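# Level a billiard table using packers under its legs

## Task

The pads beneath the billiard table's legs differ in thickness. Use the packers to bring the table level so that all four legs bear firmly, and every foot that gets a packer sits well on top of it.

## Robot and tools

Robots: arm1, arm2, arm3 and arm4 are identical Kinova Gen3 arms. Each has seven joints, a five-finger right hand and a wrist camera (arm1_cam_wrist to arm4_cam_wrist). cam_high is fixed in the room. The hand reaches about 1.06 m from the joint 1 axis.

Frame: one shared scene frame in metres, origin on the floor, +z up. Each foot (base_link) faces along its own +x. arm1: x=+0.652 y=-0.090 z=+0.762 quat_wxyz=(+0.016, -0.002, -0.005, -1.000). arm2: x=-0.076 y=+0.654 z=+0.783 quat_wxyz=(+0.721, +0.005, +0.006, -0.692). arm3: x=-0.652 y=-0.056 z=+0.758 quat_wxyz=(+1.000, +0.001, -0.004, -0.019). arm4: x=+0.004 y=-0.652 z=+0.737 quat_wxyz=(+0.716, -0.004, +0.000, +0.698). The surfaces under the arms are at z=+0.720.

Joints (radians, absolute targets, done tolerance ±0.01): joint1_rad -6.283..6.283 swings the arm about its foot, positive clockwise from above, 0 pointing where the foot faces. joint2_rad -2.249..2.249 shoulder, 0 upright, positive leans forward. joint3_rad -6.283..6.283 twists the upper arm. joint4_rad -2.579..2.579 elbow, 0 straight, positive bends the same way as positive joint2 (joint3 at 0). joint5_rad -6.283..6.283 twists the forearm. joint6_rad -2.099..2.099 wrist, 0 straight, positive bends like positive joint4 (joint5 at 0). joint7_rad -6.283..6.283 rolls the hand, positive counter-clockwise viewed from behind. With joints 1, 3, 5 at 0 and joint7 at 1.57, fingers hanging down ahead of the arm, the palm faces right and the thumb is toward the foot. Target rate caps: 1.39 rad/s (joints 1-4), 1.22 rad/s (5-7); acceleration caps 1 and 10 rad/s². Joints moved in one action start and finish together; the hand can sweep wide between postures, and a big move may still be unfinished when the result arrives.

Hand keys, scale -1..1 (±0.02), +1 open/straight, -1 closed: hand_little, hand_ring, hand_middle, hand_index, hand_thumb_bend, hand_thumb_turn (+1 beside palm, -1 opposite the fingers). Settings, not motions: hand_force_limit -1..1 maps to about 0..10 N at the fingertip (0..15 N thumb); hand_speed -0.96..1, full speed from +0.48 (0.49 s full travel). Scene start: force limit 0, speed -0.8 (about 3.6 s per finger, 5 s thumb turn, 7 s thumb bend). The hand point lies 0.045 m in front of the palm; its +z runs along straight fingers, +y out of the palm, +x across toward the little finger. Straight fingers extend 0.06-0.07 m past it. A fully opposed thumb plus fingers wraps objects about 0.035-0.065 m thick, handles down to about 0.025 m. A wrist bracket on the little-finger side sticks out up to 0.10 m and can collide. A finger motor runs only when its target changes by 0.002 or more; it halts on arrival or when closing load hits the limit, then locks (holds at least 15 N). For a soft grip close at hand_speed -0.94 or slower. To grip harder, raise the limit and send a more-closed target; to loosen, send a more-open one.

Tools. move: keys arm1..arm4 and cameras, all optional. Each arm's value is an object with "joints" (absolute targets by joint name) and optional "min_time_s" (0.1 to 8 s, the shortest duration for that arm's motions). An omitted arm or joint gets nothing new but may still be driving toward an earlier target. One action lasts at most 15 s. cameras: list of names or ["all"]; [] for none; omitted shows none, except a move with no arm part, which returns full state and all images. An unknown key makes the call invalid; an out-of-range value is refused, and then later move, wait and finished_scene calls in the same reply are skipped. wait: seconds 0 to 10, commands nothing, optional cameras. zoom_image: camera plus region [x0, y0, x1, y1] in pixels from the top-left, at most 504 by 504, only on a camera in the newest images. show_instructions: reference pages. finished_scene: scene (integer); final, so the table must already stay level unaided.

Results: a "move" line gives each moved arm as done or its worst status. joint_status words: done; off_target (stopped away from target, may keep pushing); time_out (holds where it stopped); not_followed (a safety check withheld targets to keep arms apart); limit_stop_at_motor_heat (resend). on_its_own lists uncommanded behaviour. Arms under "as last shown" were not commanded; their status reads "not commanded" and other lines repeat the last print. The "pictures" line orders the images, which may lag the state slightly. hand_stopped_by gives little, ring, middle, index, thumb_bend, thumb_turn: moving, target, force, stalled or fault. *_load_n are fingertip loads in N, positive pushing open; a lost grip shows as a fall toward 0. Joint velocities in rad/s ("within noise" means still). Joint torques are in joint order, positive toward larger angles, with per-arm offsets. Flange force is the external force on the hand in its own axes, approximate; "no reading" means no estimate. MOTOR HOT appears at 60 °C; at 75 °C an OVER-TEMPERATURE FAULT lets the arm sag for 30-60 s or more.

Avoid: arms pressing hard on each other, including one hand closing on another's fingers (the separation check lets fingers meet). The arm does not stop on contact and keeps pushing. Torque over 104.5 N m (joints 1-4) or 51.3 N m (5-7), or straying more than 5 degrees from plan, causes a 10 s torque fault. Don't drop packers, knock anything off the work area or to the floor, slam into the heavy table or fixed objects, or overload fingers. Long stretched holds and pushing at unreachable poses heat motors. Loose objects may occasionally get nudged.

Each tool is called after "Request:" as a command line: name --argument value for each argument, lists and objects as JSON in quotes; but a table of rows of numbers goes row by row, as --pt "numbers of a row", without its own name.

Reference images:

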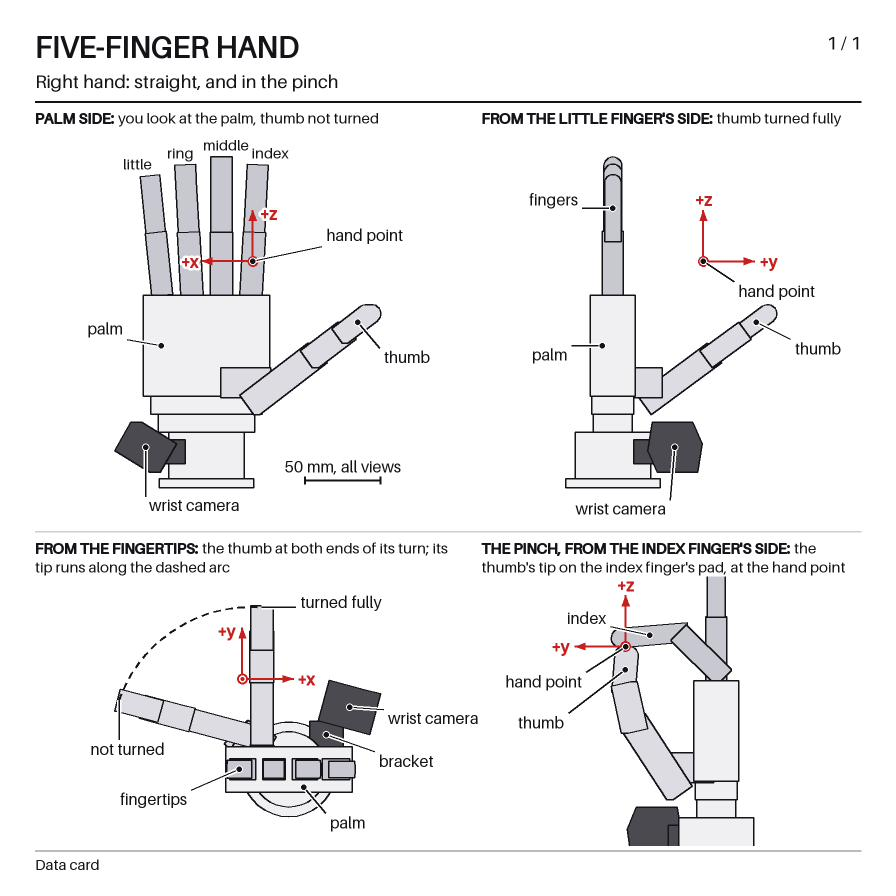

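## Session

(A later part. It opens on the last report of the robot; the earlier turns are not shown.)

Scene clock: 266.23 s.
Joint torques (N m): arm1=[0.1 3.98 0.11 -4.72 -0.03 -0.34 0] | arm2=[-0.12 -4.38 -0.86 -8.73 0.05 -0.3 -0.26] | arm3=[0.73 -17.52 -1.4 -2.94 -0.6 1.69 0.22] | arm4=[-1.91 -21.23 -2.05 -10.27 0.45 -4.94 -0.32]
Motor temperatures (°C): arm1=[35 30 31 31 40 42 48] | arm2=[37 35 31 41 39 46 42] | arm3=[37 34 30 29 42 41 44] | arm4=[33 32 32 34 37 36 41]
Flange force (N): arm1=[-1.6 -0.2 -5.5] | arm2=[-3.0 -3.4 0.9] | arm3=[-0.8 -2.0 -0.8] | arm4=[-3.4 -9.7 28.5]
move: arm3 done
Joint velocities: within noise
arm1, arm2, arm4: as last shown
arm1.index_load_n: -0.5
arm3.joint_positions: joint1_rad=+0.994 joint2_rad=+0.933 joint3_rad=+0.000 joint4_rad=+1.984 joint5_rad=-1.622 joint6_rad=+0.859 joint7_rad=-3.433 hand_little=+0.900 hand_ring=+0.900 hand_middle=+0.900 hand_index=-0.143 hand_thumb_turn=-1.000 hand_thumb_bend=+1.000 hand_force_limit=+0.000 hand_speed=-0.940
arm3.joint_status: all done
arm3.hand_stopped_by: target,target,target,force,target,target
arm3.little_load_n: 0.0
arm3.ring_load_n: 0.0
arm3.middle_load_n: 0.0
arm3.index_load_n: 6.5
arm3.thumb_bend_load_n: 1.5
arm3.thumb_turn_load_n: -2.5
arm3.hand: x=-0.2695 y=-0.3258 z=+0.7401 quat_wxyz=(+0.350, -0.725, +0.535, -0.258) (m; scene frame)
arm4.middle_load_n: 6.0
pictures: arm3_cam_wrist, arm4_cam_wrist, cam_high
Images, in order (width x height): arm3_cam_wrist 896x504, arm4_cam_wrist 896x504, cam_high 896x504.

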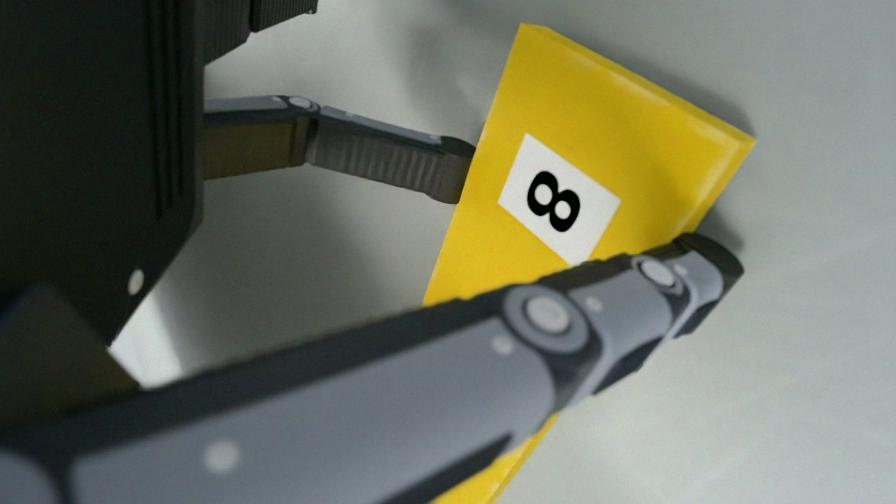

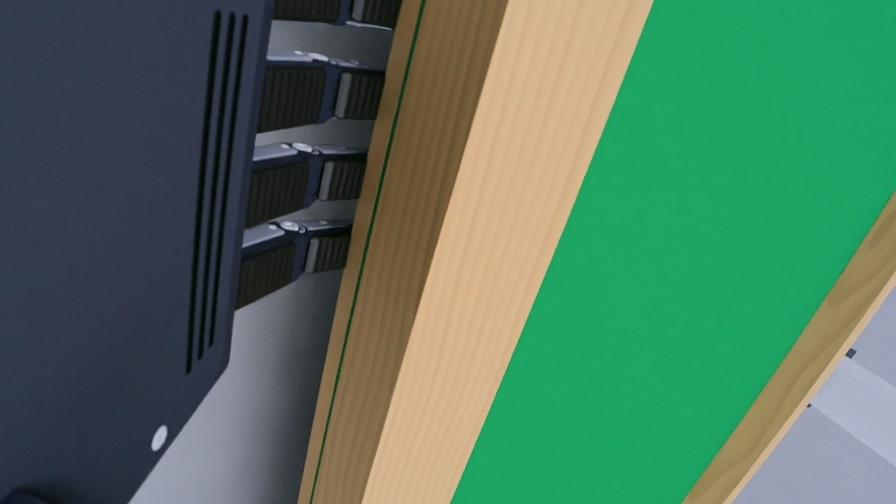

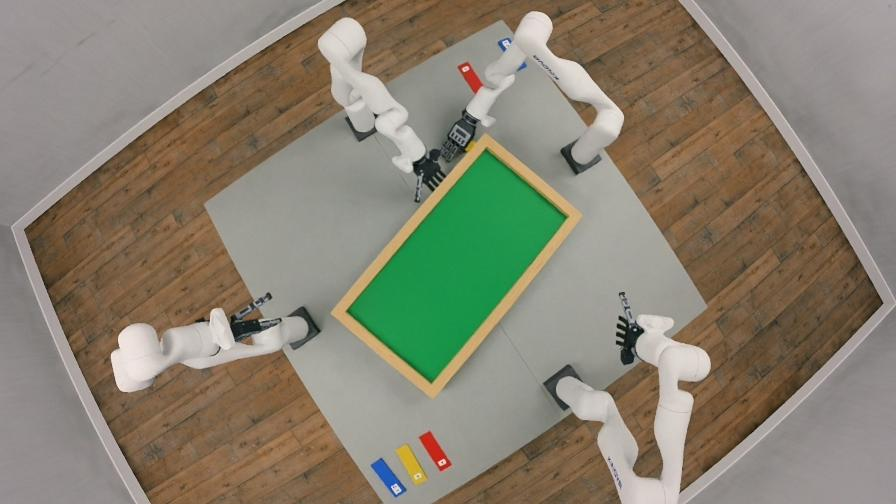

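Request:
move --arm3 '{"joints": {"hand_index": 0.0, "hand_speed": -0.9}}'

Request:
move --arm3 '{"joints": {"joint2_rad": 0.9, "joint4_rad": 1.99, "joint5_rad": -1.6, "joint6_rad": 0.861, "joint7_rad": -3.467}, "min_time_s": 1.5}'

Request:
move --arm3 '{"joints": {"joint1_rad": 1.0203, "joint2_rad": 0.86, "joint4_rad": 1.8154, "joint5_rad": -1.411, "joint6_rad": 0.8733, "joint7_rad": -3.7509}, "min_time_s": 2}'

Request:
move --arm3 '{"joints": {"joint1_rad": 1.5, "joint2_rad": 0.6, "joint4_rad": 1.7, "joint5_rad": -0.9, "joint6_rad": 1.2, "joint7_rad": -4.0, "hand_speed": -0.8, "hand_index": 0.9}, "min_time_s": 3}' --cameras '["arm3_cam_wrist", "cam_high"]'

Scene clock: 268.37 s.
Joint torques (N m): arm1=[0.12 4.14 0.13 -4.71 -0.01 -0.37 0.06] | arm2=[-0.11 -4.35 -0.86 -8.69 0.07 -0.29 -0.2] | arm3=[0.81 -17.29 -1.41 -2.85 -0.56 1.61 0.3] | arm4=[-1.9 -21.28 -2.01 -10.36 0.5 -4.95 -0.33]
Motor temperatures (°C): arm1=[35 30 31 31 40 42 48] | arm2=[37 35 31 41 39 46 42] | arm3=[37 34 30 29 42 41 44] | arm4=[33 32 32 34 37 37 41]
Flange force (N): arm1=[-1.3 0.0 -5.5] | arm2=[-3.0 -3.2 0.9] | arm3=[-0.4 -2.7 -1.0] | arm4=[-3.3 -10.0 28.7]
move: arm3 done
Joint velocities: within noise
arm1.joint_positions: joint1_rad=+0.377 joint2_rad=-0.549 joint3_rad=-0.108 joint4_rad=+1.320 joint5_rad=-0.050 joint6_rad=+2.060 joint7_rad=-1.502 hand_little=+1.000 hand_ring=+1.000 hand_middle=+1.000 hand_index=+1.000 hand_thumb_turn=+1.000 hand_thumb_bend=+1.000 hand_force_limit=+0.000 hand_speed=-0.800
arm1.joint_status: not commanded
arm1.hand_stopped_by: target,target,target,target,target,target
arm1.little_load_n: 0.0
arm1.ring_load_n: 0.0
arm1.middle_load_n: 0.0
arm1.index_load_n: 0.0
arm1.thumb_bend_load_n: 0.0
arm1.thumb_turn_load_n: 0.5
arm1.hand: x=+0.5209 y=-0.1206 z=+1.3320 quat_wxyz=(+0.027, -0.986, +0.072, +0.151) (m; scene frame)
arm2, arm4: as last shown
arm3.joint_positions: joint1_rad=+0.994 joint2_rad=+0.933 joint3_rad=+0.000 joint4_rad=+1.984 joint5_rad=-1.622 joint6_rad=+0.859 joint7_rad=-3.433 hand_little=+0.900 hand_ring=+0.900 hand_middle=+0.900 hand_index=+0.000 hand_thumb_turn=-1.000 hand_thumb_bend=+1.000 hand_force_limit=+0.000 hand_speed=-0.900
arm3.joint_status: all done
arm3.hand_stopped_by: target,target,target,target,target,target
arm3.little_load_n: 0.0
arm3.ring_load_n: 0.0
arm3.middle_load_n: 0.0
arm3.index_load_n: 0.0
arm3.thumb_bend_load_n: 0.0
arm3.thumb_turn_load_n: 0.0
arm3.hand: x=-0.2695 y=-0.3258 z=+0.7401 quat_wxyz=(+0.350, -0.725, +0.535, -0.258) (m; scene frame)
arm4.ring_load_n: 7.0
arm4.middle_load_n: 6.5
arm4.thumb_bend_load_n: -0.5
pictures: none

Scene clock: 270.17 s.
Joint torques (N m): arm1=[0.13 4.02 0.12 -4.61 -0.04 -0.34 0.04] | arm2=[-0.16 -4.38 -0.83 -8.76 0.05 -0.33 -0.22] | arm3=[0.85 -17.06 -1.32 -3.04 -0.61 1.59 0.24] | arm4=[-1.86 -21.26 -2.01 -10.32 0.49 -4.96 -0.32]
Motor temperatures (°C): arm1=[35 30 31 31 40 42 48] | arm2=[37 35 31 41 39 46 42] | arm3=[37 34 30 29 42 41 44] | arm4=[33 32 32 34 37 37 41]
Flange force (N): arm1=[-1.7 -0.2 -5.9] | arm2=[-2.9 -3.2 1.0] | arm3=[-0.7 -2.7 -1.0] | arm4=[-3.0 -9.8 28.6]
move: arm3 done
Joint velocities: within noise
arm1, arm2, arm4: as last shown
arm1.ring_load_n: 0.5
arm1.thumb_turn_load_n: 0.0
arm2.ring_load_n: 0.5
arm3.joint_positions: joint1_rad=+0.994 joint2_rad=+0.900 joint3_rad=+0.000 joint4_rad=+1.990 joint5_rad=-1.600 joint6_rad=+0.861 joint7_rad=-3.467 hand_little=+0.900 hand_ring=+0.900 hand_middle=+0.900 hand_index=+0.000 hand_thumb_turn=-1.000 hand_thumb_bend=+1.000 hand_force_limit=+0.000 hand_speed=-0.900
arm3.joint_status: all done
arm3.hand_stopped_by: target,target,target,target,target,target
arm3.little_load_n: 0.0
arm3.ring_load_n: 0.0
arm3.middle_load_n: 0.0
arm3.index_load_n: 0.0
arm3.thumb_bend_load_n: 0.0
arm3.thumb_turn_load_n: 0.0
arm3.hand: x=-0.2690 y=-0.3253 z=+0.7538 quat_wxyz=(+0.351, -0.724, +0.534, -0.259) (m; scene frame)
arm4.ring_load_n: 7.5
pictures: none

Scene clock: 272.50 s.
Joint torques (N m): arm1=[0.15 4.15 0.21 -4.65 -0.01 -0.36 0.02] | arm2=[-0.18 -4.34 -0.86 -8.72 0.03 -0.32 -0.19] | arm3=[0.77 -18.24 -1.23 -4.78 -0.93 1.4 0.27] | arm4=[-1.84 -21.31 -2.06 -10.39 0.45 -4.92 -0.33]
Motor temperatures (°C): arm1=[35 30 31 31 40 42 48] | arm2=[37 35 31 41 39 46 42] | arm3=[37 34 30 29 42 41 44] | arm4=[33 32 32 34 37 37 41]
Flange force (N): arm1=[-1.4 0.1 -5.7] | arm2=[-2.9 -3.2 0.9] | arm3=[-1.4 -2.5 -0.8] | arm4=[-2.7 -10.2 28.9]
move: arm3 done
Joint velocities: within noise
arm1, arm2, arm4: as last shown
arm1.ring_load_n: 0.0
arm2.ring_load_n: 0.0
arm2.thumb_turn_load_n: -0.5
arm3.joint_positions: joint1_rad=+1.020 joint2_rad=+0.860 joint3_rad=+0.000 joint4_rad=+1.815 joint5_rad=-1.411 joint6_rad=+0.873 joint7_rad=-3.751 hand_little=+0.900 hand_ring=+0.900 hand_middle=+0.900 hand_index=+0.000 hand_thumb_turn=-1.000 hand_thumb_bend=+1.000 hand_force_limit=+0.000 hand_speed=-0.900
arm3.joint_status: all done
arm3.hand_stopped_by: target,target,target,target,target,target
arm3.little_load_n: 0.0
arm3.ring_load_n: 0.0
arm3.middle_load_n: 0.0
arm3.index_load_n: 0.0
arm3.thumb_bend_load_n: 0.0
arm3.thumb_turn_load_n: 0.0
arm3.hand: x=-0.2522 y=-0.3803 z=+0.7896 quat_wxyz=(+0.347, -0.718, +0.543, -0.261) (m; scene frame)
arm4.index_load_n: 6.5
arm4.thumb_bend_load_n: 0.0
pictures: none

Scene clock: 275.83 s.
Joint torques (N m): arm1=[0.21 3.98 0.16 -4.72 -0.04 -0.38 -0.06] | arm2=[-0.18 -4.44 -0.84 -8.72 0.05 -0.33 -0.13] | arm3=[0.81 -16.22 -0.87 -6.36 -1.48 0.92 0.26] | arm4=[-1.87 -21.26 -2.02 -10.38 0.49 -4.93 -0.37]
Motor temperatures (°C): arm1=[35 30 31 31 40 42 48] | arm2=[37 35 31 41 39 46 42] | arm3=[37 34 30 29 42 41 44] | arm4=[33 32 32 34 37 37 41]
Flange force (N): arm1=[-1.6 -0.4 -5.6] | arm2=[-3.1 -3.0 0.9] | arm3=[-1.5 -2.5 0.5] | arm4=[-2.9 -10.1 28.7]
move: arm3 done
Joint velocities: within noise
arm1, arm4: as last shown
arm1.ring_load_n: -0.5
arm1.middle_load_n: 0.5
arm2.joint_positions: joint1_rad=+0.750 joint2_rad=-0.300 joint3_rad=+0.000 joint4_rad=+1.700 joint5_rad=+0.000 joint6_rad=+1.600 joint7_rad=-1.570 hand_little=+0.990 hand_ring=+0.990 hand_middle=+0.990 hand_index=+0.990 hand_thumb_turn=+1.000 hand_thumb_bend=+1.000 hand_force_limit=+0.000 hand_speed=-0.800
arm2.joint_status: not commanded
arm2.hand_stopped_by: target,target,target,target,target,target
arm2.little_load_n: 0.0
arm2.ring_load_n: -0.5
arm2.middle_load_n: 0.0
arm2.index_load_n: 0.0
arm2.thumb_bend_load_n: 0.0
arm2.thumb_turn_load_n: 0.5
arm2.hand: x=-0.2184 y=+0.4265 z=+1.2052 quat_wxyz=(-0.022, -0.906, -0.417, +0.062) (m; scene frame)
arm3.joint_positions: joint1_rad=+1.500 joint2_rad=+0.600 joint3_rad=+0.000 joint4_rad=+1.700 joint5_rad=-0.900 joint6_rad=+1.200 joint7_rad=-4.000 hand_little=+0.900 hand_ring=+0.900 hand_middle=+0.900 hand_index=+0.900 hand_thumb_turn=-1.000 hand_thumb_bend=+1.000 hand_force_limit=+0.000 hand_speed=-0.800
arm3.joint_status: all done
arm3.hand_stopped_by: target,target,target,target,target,target
arm3.little_load_n: 0.0
arm3.ring_load_n: 0.0
arm3.middle_load_n: 0.0
arm3.index_load_n: 0.0
arm3.thumb_bend_load_n: 0.0
arm3.thumb_turn_load_n: 0.0
arm3.hand: x=-0.4748 y=-0.4642 z=+0.9183 quat_wxyz=(+0.308, -0.719, +0.563, -0.268) (m; scene frame)
arm4.middle_load_n: 6.0
arm4.index_load_n: 7.0
pictures: arm3_cam_wrist, cam_high
Images, in order (width x height): arm3_cam_wrist 896x504, cam_high 896x504.

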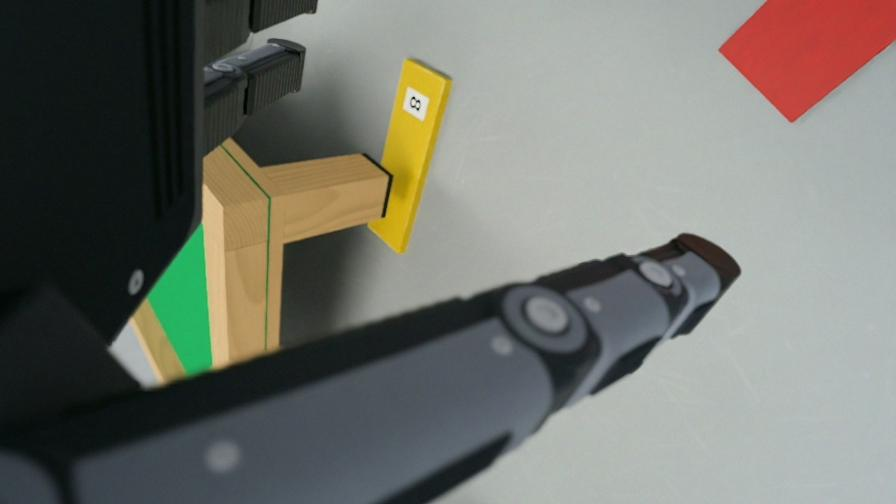

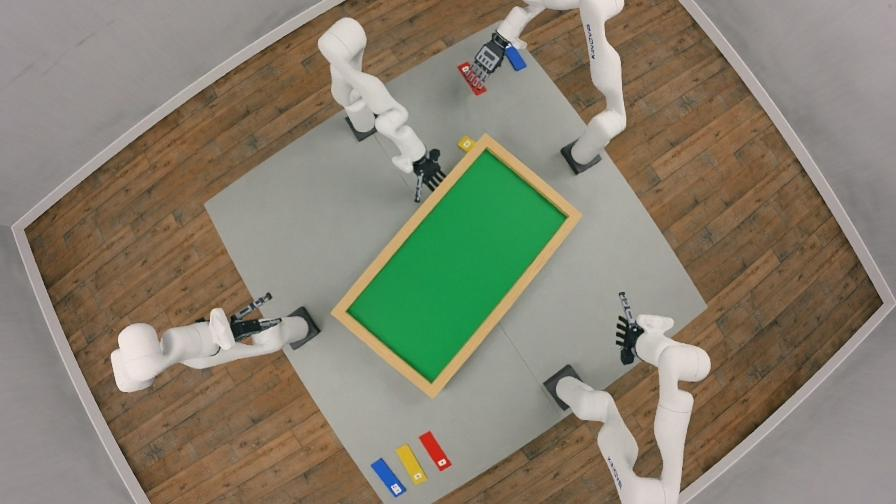

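Excellent view — the packer is under the foot.

Request:
zoom_image --camera "arm3_cam_wrist" --region '[330, 40, 490, 270]'

Scaled by 2.191.

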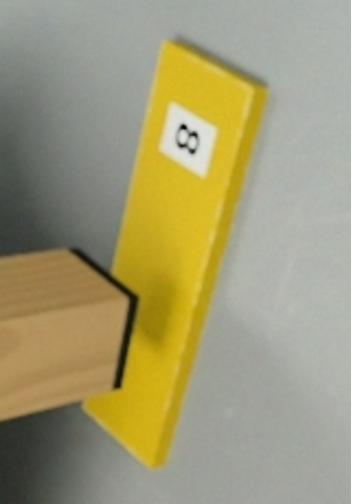

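Request:
move --arm4 '{"joints": {"joint2_rad": 0.306, "joint4_rad": 2.463, "joint6_rad": -0.152}, "min_time_s": 2}' --cameras '["arm3_cam_wrist"]'

Request:
zoom_image --camera "arm3_cam_wrist" --region '[330, 40, 490, 270]'

Request:
move --arm4 '{"joints": {"joint2_rad": 0.342, "joint4_rad": 2.476, "joint6_rad": -0.2}, "min_time_s": 2}' --cameras '["arm3_cam_wrist"]'

Request:
zoom_image --camera "arm3_cam_wrist" --region '[330, 40, 490, 270]'

Scene clock: 280.57 s.
Joint torques (N m): arm1=[0.1 3.96 0.17 -4.7 0.02 -0.35 0.07] | arm2=[-0.14 -4.39 -0.86 -8.72 0.02 -0.32 -0.2] | arm3=[0.71 -16.25 -0.91 -6.35 -1.44 0.86 0.3] | arm4=[2.79 -22.23 3.52 -15.54 -0.25 -7.58 -0.53]
Motor temperatures (°C): arm1=[35 30 31 31 40 42 48] | arm2=[37 35 31 41 39 46 42] | arm3=[37 34 30 29 42 41 44] | arm4=[33 32 32 34 37 37 41]
Flange force (N): arm1=[-1.7 0.2 -5.6] | arm2=[-3.0 -3.2 0.8] | arm3=[-1.4 -2.4 0.3] | arm4=[7.0 -19.5 20.4]
move: arm4 done
Joint velocities: within noise
arm1, arm2, arm3: as last shown
arm1.ring_load_n: 0.0
arm1.middle_load_n: 0.0
arm2.ring_load_n: 0.0
arm2.thumb_bend_load_n: -0.5
arm2.thumb_turn_load_n: 0.0
arm3.thumb_turn_load_n: 0.5
arm4.joint_positions: joint1_rad=-0.305 joint2_rad=+0.306 joint3_rad=+0.000 joint4_rad=+2.463 joint5_rad=+0.000 joint6_rad=-0.152 joint7_rad=-3.142 hand_little=+0.500 hand_ring=+0.501 hand_middle=+0.501 hand_index=+0.501 hand_thumb_turn=+1.000 hand_thumb_bend=+1.000 hand_force_limit=+0.000 hand_speed=-0.800
arm4.joint_status: all done
arm4.hand_stopped_by: target,target,target,target,target,target
arm4.little_load_n: 4.0
arm4.ring_load_n: 7.5
arm4.middle_load_n: 6.5
arm4.index_load_n: 8.0
arm4.thumb_bend_load_n: 0.0
arm4.thumb_turn_load_n: 0.0
arm4.hand: x=-0.0688 y=-0.1994 z=+0.8789 quat_wxyz=(+0.034, +0.135, -0.957, -0.254) (m; scene frame)
pictures: arm3_cam_wrist
Images, in order (width x height): arm3_cam_wrist 896x504.

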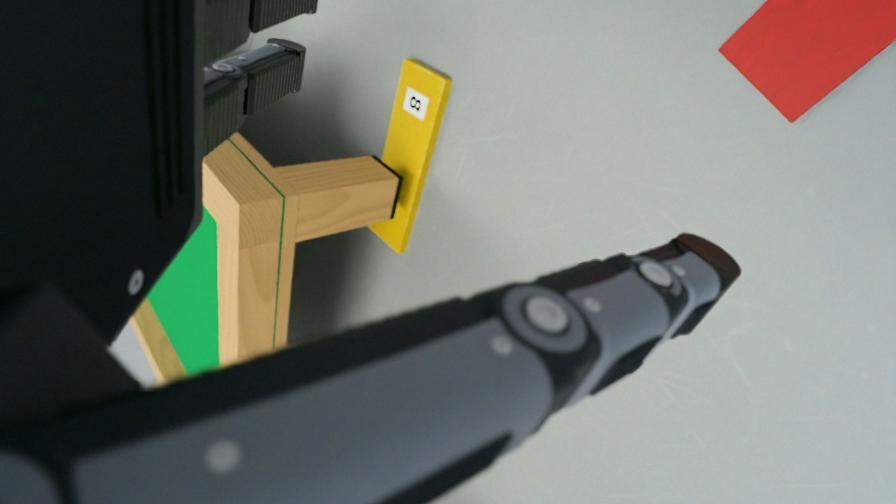

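Scaled by 2.191.

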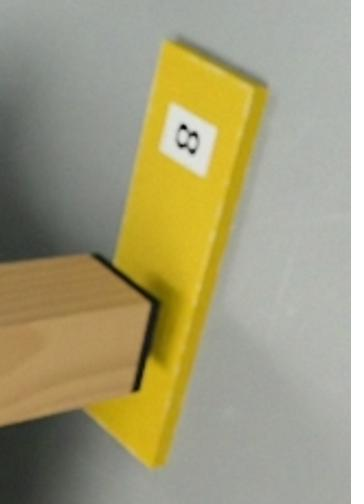

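Scene clock: 282.87 s.
Joint torques (N m): arm1=[0.12 4.07 0.19 -4.62 0 -0.28 0.09] | arm2=[-0.12 -4.35 -0.83 -8.67 0.07 -0.32 -0.19] | arm3=[0.87 -16.21 -0.81 -6.32 -1.4 0.92 0.25] | arm4=[2.7 -22.61 3.49 -15.02 -0.29 -7.72 -0.47]
Motor temperatures (°C): arm1=[35 30 31 31 40 42 48] | arm2=[37 35 31 41 39 46 42] | arm3=[37 34 30 29 42 41 44] | arm4=[33 32 32 34 37 37 41]
Flange force (N): arm1=[-1.7 0.3 -5.6] | arm2=[-3.0 -3.1 0.7] | arm3=[-1.5 -2.6 0.7] | arm4=[7.3 -19.7 20.1]
move: arm4 done
Joint velocities: within noise
arm1, arm2, arm3: as last shown
arm2.thumb_bend_load_n: 0.0
arm3.thumb_turn_load_n: 0.0
arm4.joint_positions: joint1_rad=-0.305 joint2_rad=+0.342 joint3_rad=+0.000 joint4_rad=+2.476 joint5_rad=+0.000 joint6_rad=-0.200 joint7_rad=-3.142 hand_little=+0.500 hand_ring=+0.501 hand_middle=+0.501 hand_index=+0.501 hand_thumb_turn=+1.000 hand_thumb_bend=+1.000 hand_force_limit=+0.000 hand_speed=-0.800
arm4.joint_status: all done
arm4.hand_stopped_by: target,target,target,target,target,target
arm4.little_load_n: 4.0
arm4.ring_load_n: 7.5
arm4.middle_load_n: 6.5
arm4.index_load_n: 8.0
arm4.thumb_bend_load_n: 0.0
arm4.thumb_turn_load_n: 0.0
arm4.hand: x=-0.0687 y=-0.1998 z=+0.8686 quat_wxyz=(+0.034, +0.135, -0.957, -0.254) (m; scene frame)
pictures: arm3_cam_wrist
Images, in order (width x height): arm3_cam_wrist 896x504.

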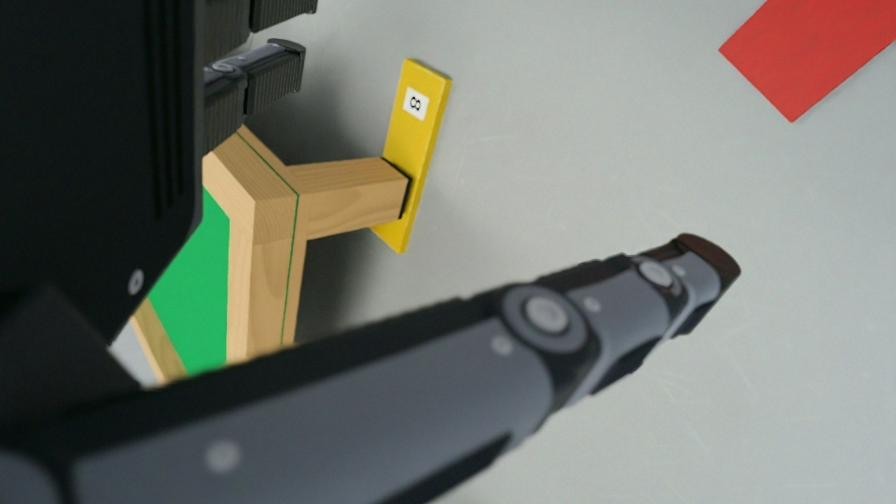

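Scaled by 2.191.

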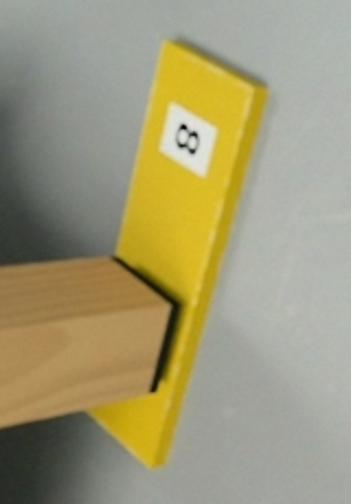

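Request:
move --arm4 '{"joints": {"joint2_rad": 0.38, "joint4_rad": 2.4885, "joint6_rad": -0.25}, "min_time_s": 2}'

Request:
move --arm4 '{"joints": {"joint2_rad": 0.417, "joint4_rad": 2.499, "joint6_rad": -0.298}, "min_time_s": 2}' --cameras '["arm3_cam_wrist", "arm4_cam_wrist", "cam_high"]'

Request:
zoom_image --camera "arm3_cam_wrist" --region '[330, 40, 490, 270]'

Scene clock: 285.53 s.
Joint torques (N m): arm1=[0.21 4.03 0.16 -4.66 -0.01 -0.27 0.04] | arm2=[-0.1 -4.39 -0.75 -8.75 0.03 -0.38 -0.24] | arm3=[0.79 -16.27 -0.86 -6.31 -1.46 0.95 0.3] | arm4=[0.17 -11.29 0.41 -3.36 0.17 -1.36 -0.5]
Motor temperatures (°C): arm1=[35 30 31 31 40 42 48] | arm2=[37 35 31 41 39 46 42] | arm3=[37 34 30 29 42 41 44] | arm4=[33 32 32 34 37 37 41]
Flange force (N): arm1=[-1.7 -0.1 -5.5] | arm2=[-2.9 -3.0 0.8] | arm3=[-1.3 -2.5 0.6] | arm4=[1.0 -0.3 2.5]
move: arm4 done
Joint velocities: within noise
arm1, arm2, arm3: as last shown
arm2.thumb_bend_load_n: -0.5
arm4.joint_positions: joint1_rad=-0.305 joint2_rad=+0.380 joint3_rad=+0.000 joint4_rad=+2.488 joint5_rad=+0.000 joint6_rad=-0.250 joint7_rad=-3.142 hand_little=+0.500 hand_ring=+0.500 hand_middle=+0.500 hand_index=+0.500 hand_thumb_turn=+1.000 hand_thumb_bend=+1.000 hand_force_limit=+0.000 hand_speed=-0.800
arm4.joint_status: all done
arm4.hand_stopped_by: target,target,target,target,target,target
arm4.little_load_n: 0.5
arm4.ring_load_n: 0.0
arm4.middle_load_n: 0.0
arm4.index_load_n: 0.5
arm4.thumb_bend_load_n: 0.0
arm4.thumb_turn_load_n: 0.0
arm4.hand: x=-0.0685 y=-0.2002 z=+0.8582 quat_wxyz=(+0.033, +0.135, -0.957, -0.253) (m; scene frame)
pictures: none

Scene clock: 287.83 s.
Joint torques (N m): arm1=[0.09 4.08 0.14 -4.62 0 -0.33 0.05] | arm2=[-0.09 -4.41 -0.8 -8.74 0.06 -0.33 -0.22] | arm3=[0.78 -16.19 -1.01 -6.39 -1.44 0.87 0.28] | arm4=[0.24 -11.37 0.46 -2.66 0.11 -1.23 -0.51]
Motor temperatures (°C): arm1=[35 30 31 31 40 42 48] | arm2=[37 35 31 41 39 46 42] | arm3=[37 34 30 29 42 41 44] | arm4=[33 32 32 34 37 37 41]
Flange force (N): arm1=[-1.6 0.1 -5.8] | arm2=[-3.0 -3.1 0.9] | arm3=[-1.6 -2.5 0.4] | arm4=[1.0 0.3 2.4]
move: arm4 done
Joint velocities: within noise
arm1, arm2, arm3: as last shown
arm2.thumb_bend_load_n: 0.0
arm3.thumb_bend_load_n: -0.5
arm3.thumb_turn_load_n: 0.5
arm4.joint_positions: joint1_rad=-0.305 joint2_rad=+0.417 joint3_rad=+0.000 joint4_rad=+2.499 joint5_rad=+0.000 joint6_rad=-0.298 joint7_rad=-3.142 hand_little=+0.500 hand_ring=+0.500 hand_middle=+0.500 hand_index=+0.500 hand_thumb_turn=+1.000 hand_thumb_bend=+1.000 hand_force_limit=+0.000 hand_speed=-0.800
arm4.joint_status: all done
arm4.hand_stopped_by: target,target,target,target,target,target
arm4.little_load_n: 0.0
arm4.ring_load_n: 0.0
arm4.middle_load_n: 0.5
arm4.index_load_n: 0.5
arm4.thumb_bend_load_n: 0.0
arm4.thumb_turn_load_n: 0.0
arm4.hand: x=-0.0685 y=-0.2002 z=+0.8485 quat_wxyz=(+0.034, +0.135, -0.957, -0.254) (m; scene frame)
pictures: arm3_cam_wrist, arm4_cam_wrist, cam_high
Images, in order (width x height): arm3_cam_wrist 896x504, arm4_cam_wrist 896x504, cam_high 896x504.

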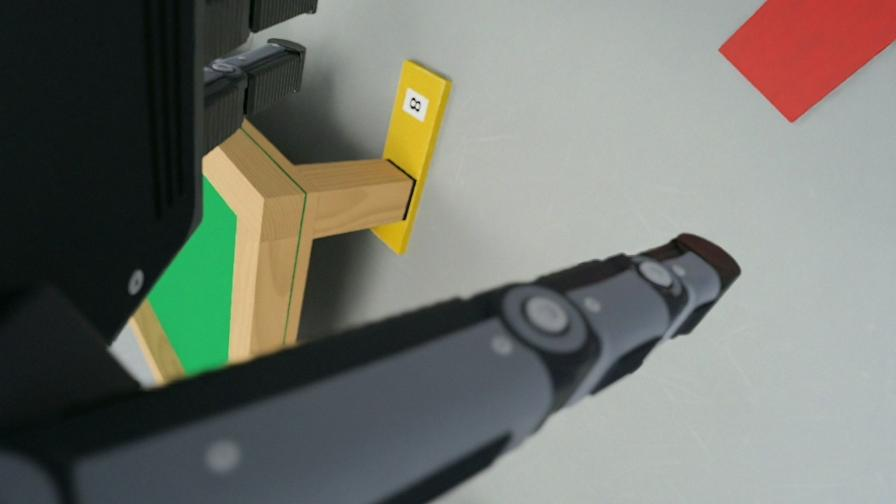

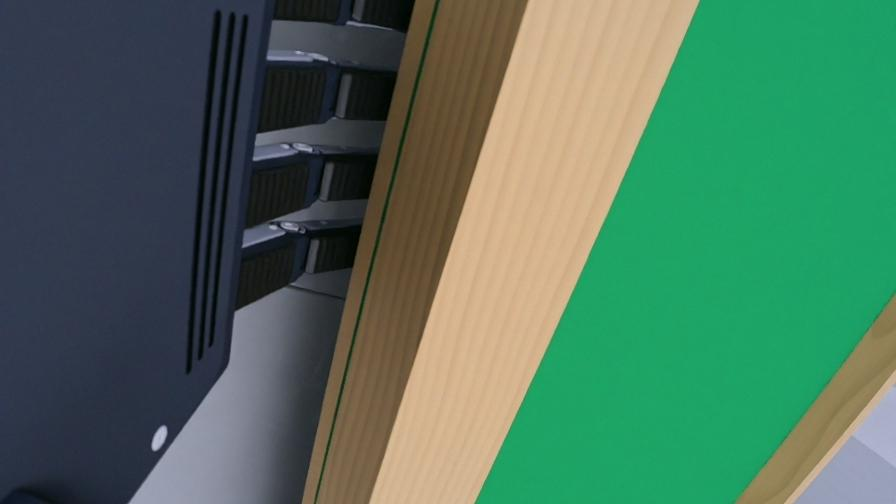

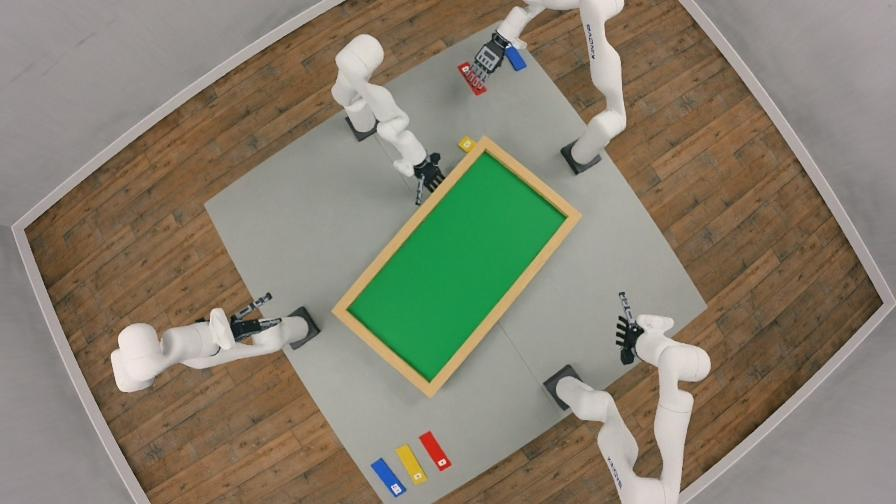

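Scaled by 2.191.

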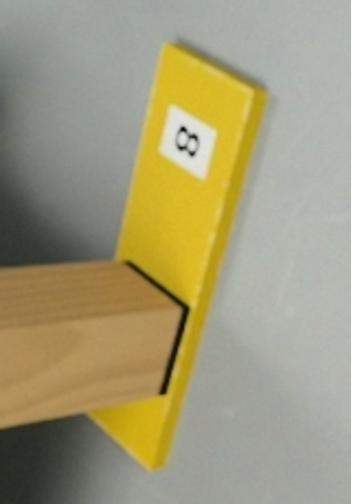

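Request:
move --arm4 '{"joints": {"joint2_rad": 0.323, "joint4_rad": 2.305, "joint6_rad": 0.252}, "min_time_s": 2}' --arm3 '{"joints": {"joint2_rad": -0.2, "joint4_rad": 1.7}, "min_time_s": 3}'

Request:
move --arm4 '{"joints": {"joint2_rad": 0.1145, "joint4_rad": 1.835, "joint6_rad": 1.192, "hand_index": 0.98, "hand_middle": 0.98, "hand_ring": 0.98, "hand_little": 0.98}, "min_time_s": 3}' --arm3 '{"joints": {"joint1_rad": 0.7, "joint2_rad": -0.45, "joint4_rad": 1.63, "joint5_rad": -0.06, "joint6_rad": 1.93, "joint7_rad": -2.5}, "min_time_s": 3}' --cameras '["cam_high", "arm3_cam_wrist", "arm4_cam_wrist", "arm1_cam_wrist"]'

Scene clock: 296.00 s.
Joint torques (N m): arm1=[0.2 4.04 0.11 -4.69 0 -0.27 0] | arm2=[-0.14 -4.41 -0.81 -8.7 0.04 -0.29 -0.24] | arm3=[0.97 -4.63 0.23 -9.73 -1.85 -0.97 0.31] | arm4=[0.28 -11.3 0.41 -4.3 0.16 -0.66 -0.53]
Motor temperatures (°C): arm1=[35 30 31 31 40 42 48] | arm2=[37 35 31 41 39 46 42] | arm3=[37 34 30 29 42 41 44] | arm4=[33 32 32 34 37 37 41]
Flange force (N): arm1=[-1.6 -0.3 -5.3] | arm2=[-3.1 -3.2 0.9] | arm3=[-2.2 -2.3 0.1] | arm4=[-1.7 1.3 1.6]
move: arm3 done; arm4 done
Joint velocities: within noise
arm1.joint_positions: joint1_rad=+0.377 joint2_rad=-0.549 joint3_rad=-0.108 joint4_rad=+1.320 joint5_rad=-0.050 joint6_rad=+2.060 joint7_rad=-1.502 hand_little=+1.000 hand_ring=+1.000 hand_middle=+1.000 hand_index=+1.000 hand_thumb_turn=+1.000 hand_thumb_bend=+1.000 hand_force_limit=+0.000 hand_speed=-0.800
arm1.joint_status: not commanded
arm1.hand_stopped_by: target,target,target,target,target,target
arm1.little_load_n: 0.0
arm1.ring_load_n: 0.0
arm1.middle_load_n: 0.0
arm1.index_load_n: 0.0
arm1.thumb_bend_load_n: 0.0
arm1.thumb_turn_load_n: 0.0
arm1.hand: x=+0.5209 y=-0.1206 z=+1.3320 quat_wxyz=(+0.027, -0.986, +0.072, +0.151) (m; scene frame)
arm2: as last shown
arm3.joint_positions: joint1_rad=+1.500 joint2_rad=-0.200 joint3_rad=+0.000 joint4_rad=+1.700 joint5_rad=-0.900 joint6_rad=+1.200 joint7_rad=-4.000 hand_little=+0.900 hand_ring=+0.900 hand_middle=+0.900 hand_index=+0.900 hand_thumb_turn=-1.000 hand_thumb_bend=+1.000 hand_force_limit=+0.000 hand_speed=-0.800
arm3.joint_status: all done
arm3.hand_stopped_by: target,target,target,target,target,target
arm3.little_load_n: 0.0
arm3.ring_load_n: 0.0
arm3.middle_load_n: 0.0
arm3.index_load_n: 0.0
arm3.thumb_bend_load_n: 0.0
arm3.thumb_turn_load_n: 0.0
arm3.hand: x=-0.4786 y=-0.4292 z=+1.2531 quat_wxyz=(+0.010, -0.777, +0.413, -0.476) (m; scene frame)
arm4.joint_positions: joint1_rad=-0.305 joint2_rad=+0.323 joint3_rad=+0.000 joint4_rad=+2.305 joint5_rad=+0.000 joint6_rad=+0.252 joint7_rad=-3.142 hand_little=+0.500 hand_ring=+0.500 hand_middle=+0.500 hand_index=+0.500 hand_thumb_turn=+1.000 hand_thumb_bend=+1.000 hand_force_limit=+0.000 hand_speed=-0.800
arm4.joint_status: all done
arm4.hand_stopped_by: target,target,target,target,target,target
arm4.little_load_n: 0.0
arm4.ring_load_n: 0.0
arm4.middle_load_n: 0.5
arm4.index_load_n: 0.0
arm4.thumb_bend_load_n: 0.0
arm4.thumb_turn_load_n: 0.0
arm4.hand: x=-0.0617 y=-0.2237 z=+0.8489 quat_wxyz=(+0.016, +0.138, -0.982, -0.126) (m; scene frame)
pictures: none

Scene clock: 299.40 s.
Joint torques (N m): arm1=[0.16 4.01 0.15 -4.66 -0.01 -0.36 0.06] | arm2=[-0.14 -4.42 -0.83 -8.71 0.06 -0.35 -0.25] | arm3=[0.99 1.52 -0.23 -8.29 -0.25 -0.39 0.3] | arm4=[0.27 -10.44 0.31 -7.36 0.21 -0.02 -0.55]
Motor temperatures (°C): arm1=[35 30 31 31 40 42 48] | arm2=[37 35 31 41 39 46 42] | arm3=[37 34 30 29 42 41 44] | arm4=[33 32 32 34 37 37 41]
Flange force (N): arm1=[-1.6 0.0 -5.8] | arm2=[-3.1 -3.3 0.7] | arm3=[1.5 -1.8 2.1] | arm4=[-1.2 1.8 0.2]
move: arm3 done; arm4 done
Joint velocities: within noise
arm1, arm2: as last shown
arm3.joint_positions: joint1_rad=+0.700 joint2_rad=-0.450 joint3_rad=+0.000 joint4_rad=+1.630 joint5_rad=-0.060 joint6_rad=+1.930 joint7_rad=-2.500 hand_little=+0.900 hand_ring=+0.900 hand_middle=+0.900 hand_index=+0.900 hand_thumb_turn=-1.000 hand_thumb_bend=+1.000 hand_force_limit=+0.000 hand_speed=-0.800
arm3.joint_status: all done
arm3.hand_stopped_by: target,target,target,target,target,target
arm3.little_load_n: 0.0
arm3.ring_load_n: 0.0
arm3.middle_load_n: 0.0
arm3.index_load_n: 0.0
arm3.thumb_bend_load_n: -0.5
arm3.thumb_turn_load_n: 0.0
arm3.hand: x=-0.5155 y=-0.1762 z=+1.2236 quat_wxyz=(-0.015, -0.733, -0.680, -0.033) (m; scene frame)
arm4.joint_positions: joint1_rad=-0.305 joint2_rad=+0.115 joint3_rad=+0.000 joint4_rad=+1.835 joint5_rad=+0.000 joint6_rad=+1.192 joint7_rad=-3.142 hand_little=+0.980 hand_ring=+0.980 hand_middle=+0.980 hand_index=+0.980 hand_thumb_turn=+1.000 hand_thumb_bend=+1.000 hand_force_limit=+0.000 hand_speed=-0.800
arm4.joint_status: all done
arm4.hand_stopped_by: target,target,target,target,target,target
arm4.little_load_n: 0.0
arm4.ring_load_n: 0.0
arm4.middle_load_n: 0.0
arm4.index_load_n: 0.0
arm4.thumb_bend_load_n: 0.0
arm4.thumb_turn_load_n: 0.0
arm4.hand: x=-0.0546 y=-0.2510 z=+0.9991 quat_wxyz=(-0.003, +0.139, -0.990, +0.003) (m; scene frame)
pictures: arm1_cam_wrist, arm3_cam_wrist, arm4_cam_wrist, cam_high
Images, in order (width x height): arm1_cam_wrist 896x504, arm3_cam_wrist 896x504, arm4_cam_wrist 896x504, cam_high 896x504.

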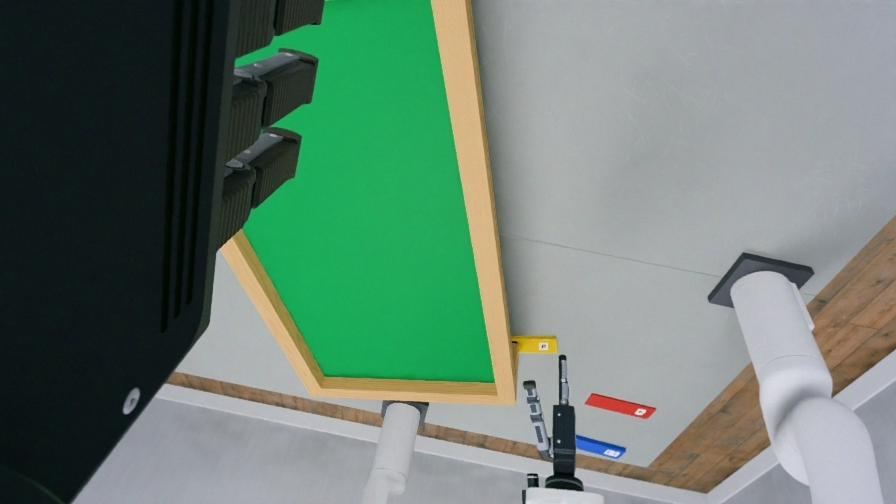

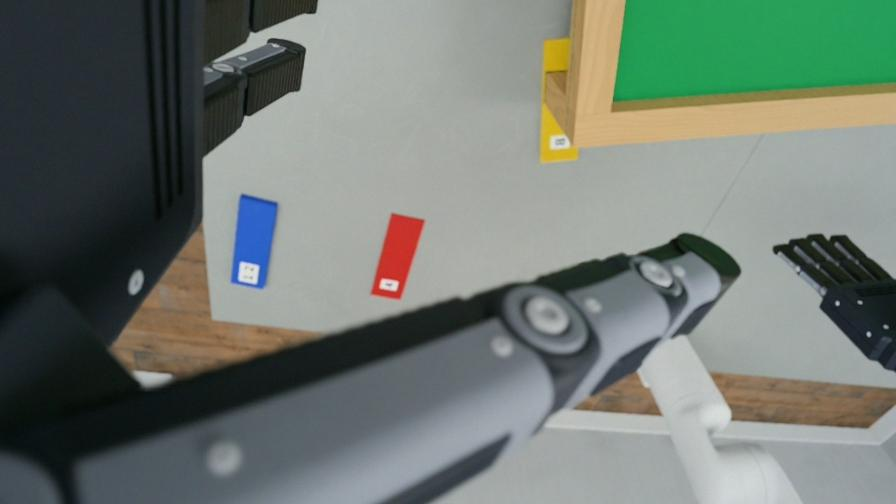

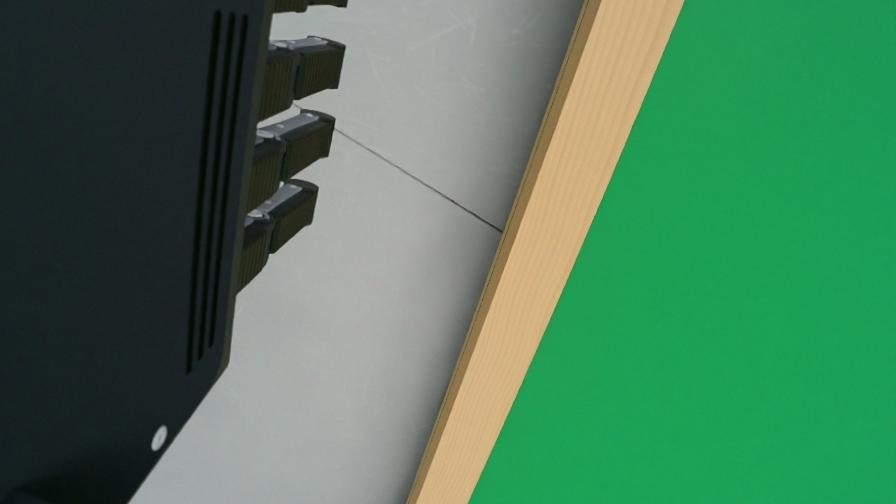

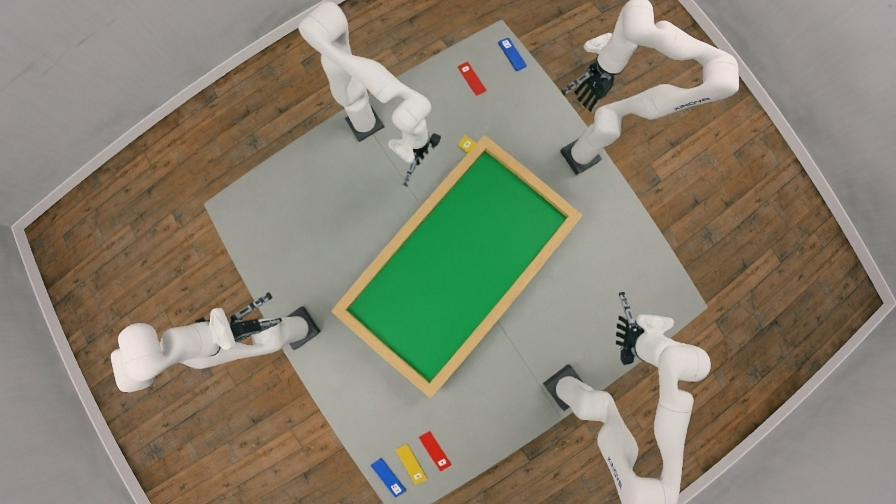

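Request:
move --arm3 '{"joints": {"joint1_rad": 1.5586, "joint2_rad": 0.4, "joint3_rad": 0, "joint4_rad": 1.7, "joint5_rad": -1.1229, "joint6_rad": 1.009, "joint7_rad": -3.9896, "hand_index": 0.1, "hand_ring": 0.1}, "min_time_s": 4}'

Request:
move --arm3 '{"joints": {"joint2_rad": 0.9989, "joint4_rad": 1.4502}, "min_time_s": 3}' --cameras '["arm3_cam_wrist"]'

Scene clock: 313.07 s.
Joint torques (N m): arm1=[0.19 4.09 0.09 -4.85 -0.02 -0.34 0.05] | arm2=[-0.08 -4.4 -0.84 -8.74 0.02 -0.36 -0.21] | arm3=[0.79 -14.84 -0.75 -8.26 -1.75 0.33 0.32] | arm4=[0.21 -10.4 0.28 -7.37 0.22 -0.02 -0.53]
Motor temperatures (°C): arm1=[35 30 31 31 40 42 48] | arm2=[37 35 31 41 39 46 42] | arm3=[37 34 30 29 42 41 44] | arm4=[33 32 32 34 37 37 41]
Flange force (N): arm1=[-1.2 -0.3 -4.8] | arm2=[-3.0 -3.2 0.8] | arm3=[-1.2 -2.5 -0.1] | arm4=[-1.3 1.7 0.2]
move: arm3 done
Joint velocities: within noise
arm1, arm2, arm4: as last shown
arm1.index_load_n: 0.5
arm2.index_load_n: 0.5
arm3.joint_positions: joint1_rad=+1.559 joint2_rad=+0.400 joint3_rad=+0.000 joint4_rad=+1.700 joint5_rad=-1.123 joint6_rad=+1.009 joint7_rad=-3.990 hand_little=+0.900 hand_ring=+0.100 hand_middle=+0.900 hand_index=+0.100 hand_thumb_turn=-1.000 hand_thumb_bend=+1.000 hand_force_limit=+0.000 hand_speed=-0.800
arm3.joint_status: all done
arm3.hand_stopped_by: target,target,target,target,target,target
arm3.little_load_n: 0.0
arm3.ring_load_n: 0.0
arm3.middle_load_n: 0.0
arm3.index_load_n: 0.0
arm3.thumb_bend_load_n: 0.0
arm3.thumb_turn_load_n: 0.5
arm3.hand: x=-0.4827 y=-0.5688 z=+1.0282 quat_wxyz=(+0.172, -0.648, +0.608, -0.425) (m; scene frame)
pictures: none

Scene clock: 316.40 s.
Joint torques (N m): arm1=[0.15 4.01 0.22 -4.78 -0.07 -0.36 0.05] | arm2=[-0.15 -4.43 -0.85 -8.72 0.05 -0.32 -0.21] | arm3=[0.76 -21.21 -1.41 -5.94 -1.35 1.03 0.24] | arm4=[0.28 -10.39 0.36 -7.42 0.2 -0.03 -0.52]
Motor temperatures (°C): arm1=[35 30 31 31 40 42 48] | arm2=[37 35 31 41 39 46 42] | arm3=[37 34 30 29 42 41 44] | arm4=[33 32 32 34 37 37 41]
Flange force (N): arm1=[-1.5 0.1 -5.3] | arm2=[-3.1 -3.3 0.9] | arm3=[-1.5 -2.1 -0.2] | arm4=[-1.0 1.5 0.3]
move: arm3 done
Joint velocities: within noise
arm1, arm4: as last shown
arm1.index_load_n: 0.0
arm2.joint_positions: joint1_rad=+0.750 joint2_rad=-0.300 joint3_rad=+0.000 joint4_rad=+1.700 joint5_rad=+0.000 joint6_rad=+1.600 joint7_rad=-1.570 hand_little=+0.990 hand_ring=+0.990 hand_middle=+0.990 hand_index=+0.990 hand_thumb_turn=+1.000 hand_thumb_bend=+1.000 hand_force_limit=+0.000 hand_speed=-0.800
arm2.joint_status: not commanded
arm2.hand_stopped_by: target,target,target,target,target,target
arm2.little_load_n: 0.0
arm2.ring_load_n: 0.0
arm2.middle_load_n: 0.0
arm2.index_load_n: 0.0
arm2.thumb_bend_load_n: -0.5
arm2.thumb_turn_load_n: 0.0
arm2.hand: x=-0.2184 y=+0.4265 z=+1.2052 quat_wxyz=(-0.022, -0.906, -0.417, +0.062) (m; scene frame)
arm3.joint_positions: joint1_rad=+1.559 joint2_rad=+0.999 joint3_rad=+0.000 joint4_rad=+1.450 joint5_rad=-1.123 joint6_rad=+1.009 joint7_rad=-3.990 hand_little=+0.900 hand_ring=+0.100 hand_middle=+0.900 hand_index=+0.100 hand_thumb_turn=-1.000 hand_thumb_bend=+1.000 hand_force_limit=+0.000 hand_speed=-0.800
arm3.joint_status: all done
arm3.hand_stopped_by: target,target,target,target,target,target
arm3.little_load_n: 0.0
arm3.ring_load_n: 0.0
arm3.middle_load_n: -0.5
arm3.index_load_n: 0.0
arm3.thumb_bend_load_n: 0.0
arm3.thumb_turn_load_n: 0.0
arm3.hand: x=-0.4815 y=-0.5998 z=+0.7749 quat_wxyz=(+0.286, -0.607, +0.671, -0.315) (m; scene frame)
pictures: arm3_cam_wrist
Images, in order (width x height): arm3_cam_wrist 896x504.

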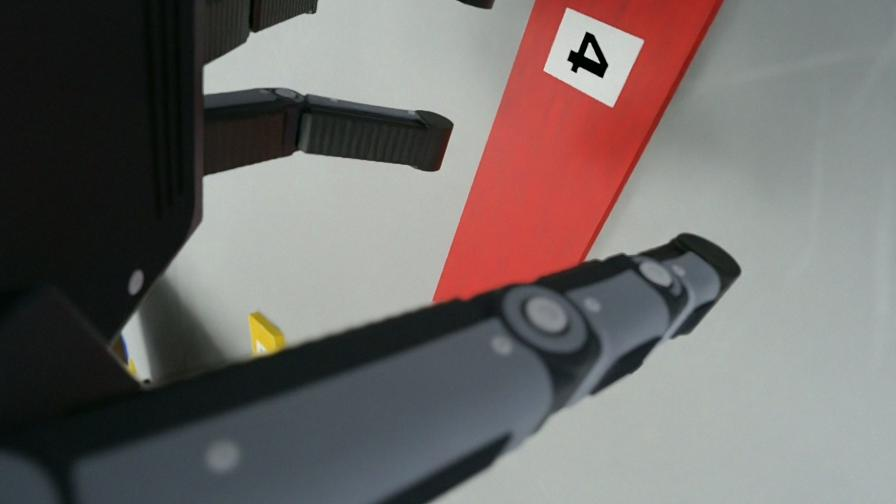

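Request:
move --arm3 '{"joints": {"joint2_rad": 1.0552, "joint4_rad": 1.4436, "joint5_rad": -1.1519, "joint6_rad": 0.9881, "joint7_rad": -3.936}, "min_time_s": 2}' --cameras '["arm3_cam_wrist"]'

Scene clock: 319.23 s.
Joint torques (N m): arm1=[0.17 4.1 0.18 -4.69 -0.08 -0.3 0.03] | arm2=[-0.2 -4.42 -0.8 -8.78 0 -0.31 -0.19] | arm3=[0.78 -18.73 -0.47 -5.19 -0.82 0 0.33] | arm4=[0.24 -10.44 0.34 -7.39 0.18 -0.05 -0.52]
Motor temperatures (°C): arm1=[35 30 31 31 40 42 48] | arm2=[37 35 31 41 39 46 42] | arm3=[37 34 30 29 42 41 44] | arm4=[33 32 32 34 37 37 41]
Flange force (N): arm1=[-1.5 -0.1 -5.3] | arm2=[-3.0 -3.1 1.1] | arm3=[-2.7 -6.1 -4.2] | arm4=[-1.1 1.7 0.2]
move: arm3 done
Joint velocities: within noise
arm1, arm2, arm4: as last shown
arm2.thumb_bend_load_n: 0.0
arm3.joint_positions: joint1_rad=+1.559 joint2_rad=+1.055 joint3_rad=+0.000 joint4_rad=+1.444 joint5_rad=-1.152 joint6_rad=+0.988 joint7_rad=-3.936 hand_little=+0.900 hand_ring=+0.100 hand_middle=+0.900 hand_index=+0.100 hand_thumb_turn=-1.000 hand_thumb_bend=+1.000 hand_force_limit=+0.000 hand_speed=-0.800
arm3.joint_status: all done
arm3.hand_stopped_by: target,target,target,target,target,target
arm3.little_load_n: 0.0
arm3.ring_load_n: -1.0
arm3.middle_load_n: 0.0
arm3.index_load_n: -0.5
arm3.thumb_bend_load_n: 0.0
arm3.thumb_turn_load_n: 0.0
arm3.hand: x=-0.4813 y=-0.5997 z=+0.7450 quat_wxyz=(+0.286, -0.607, +0.671, -0.315) (m; scene frame)
pictures: arm3_cam_wrist
Images, in order (width x height): arm3_cam_wrist 896x504.

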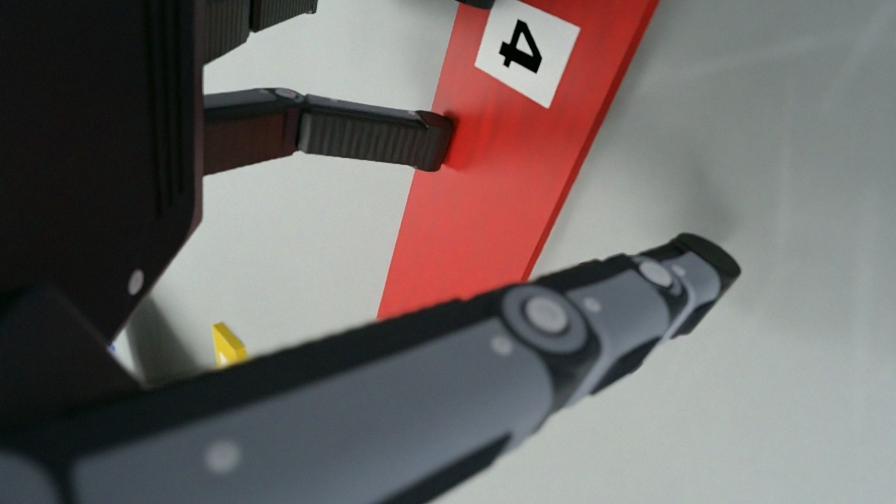

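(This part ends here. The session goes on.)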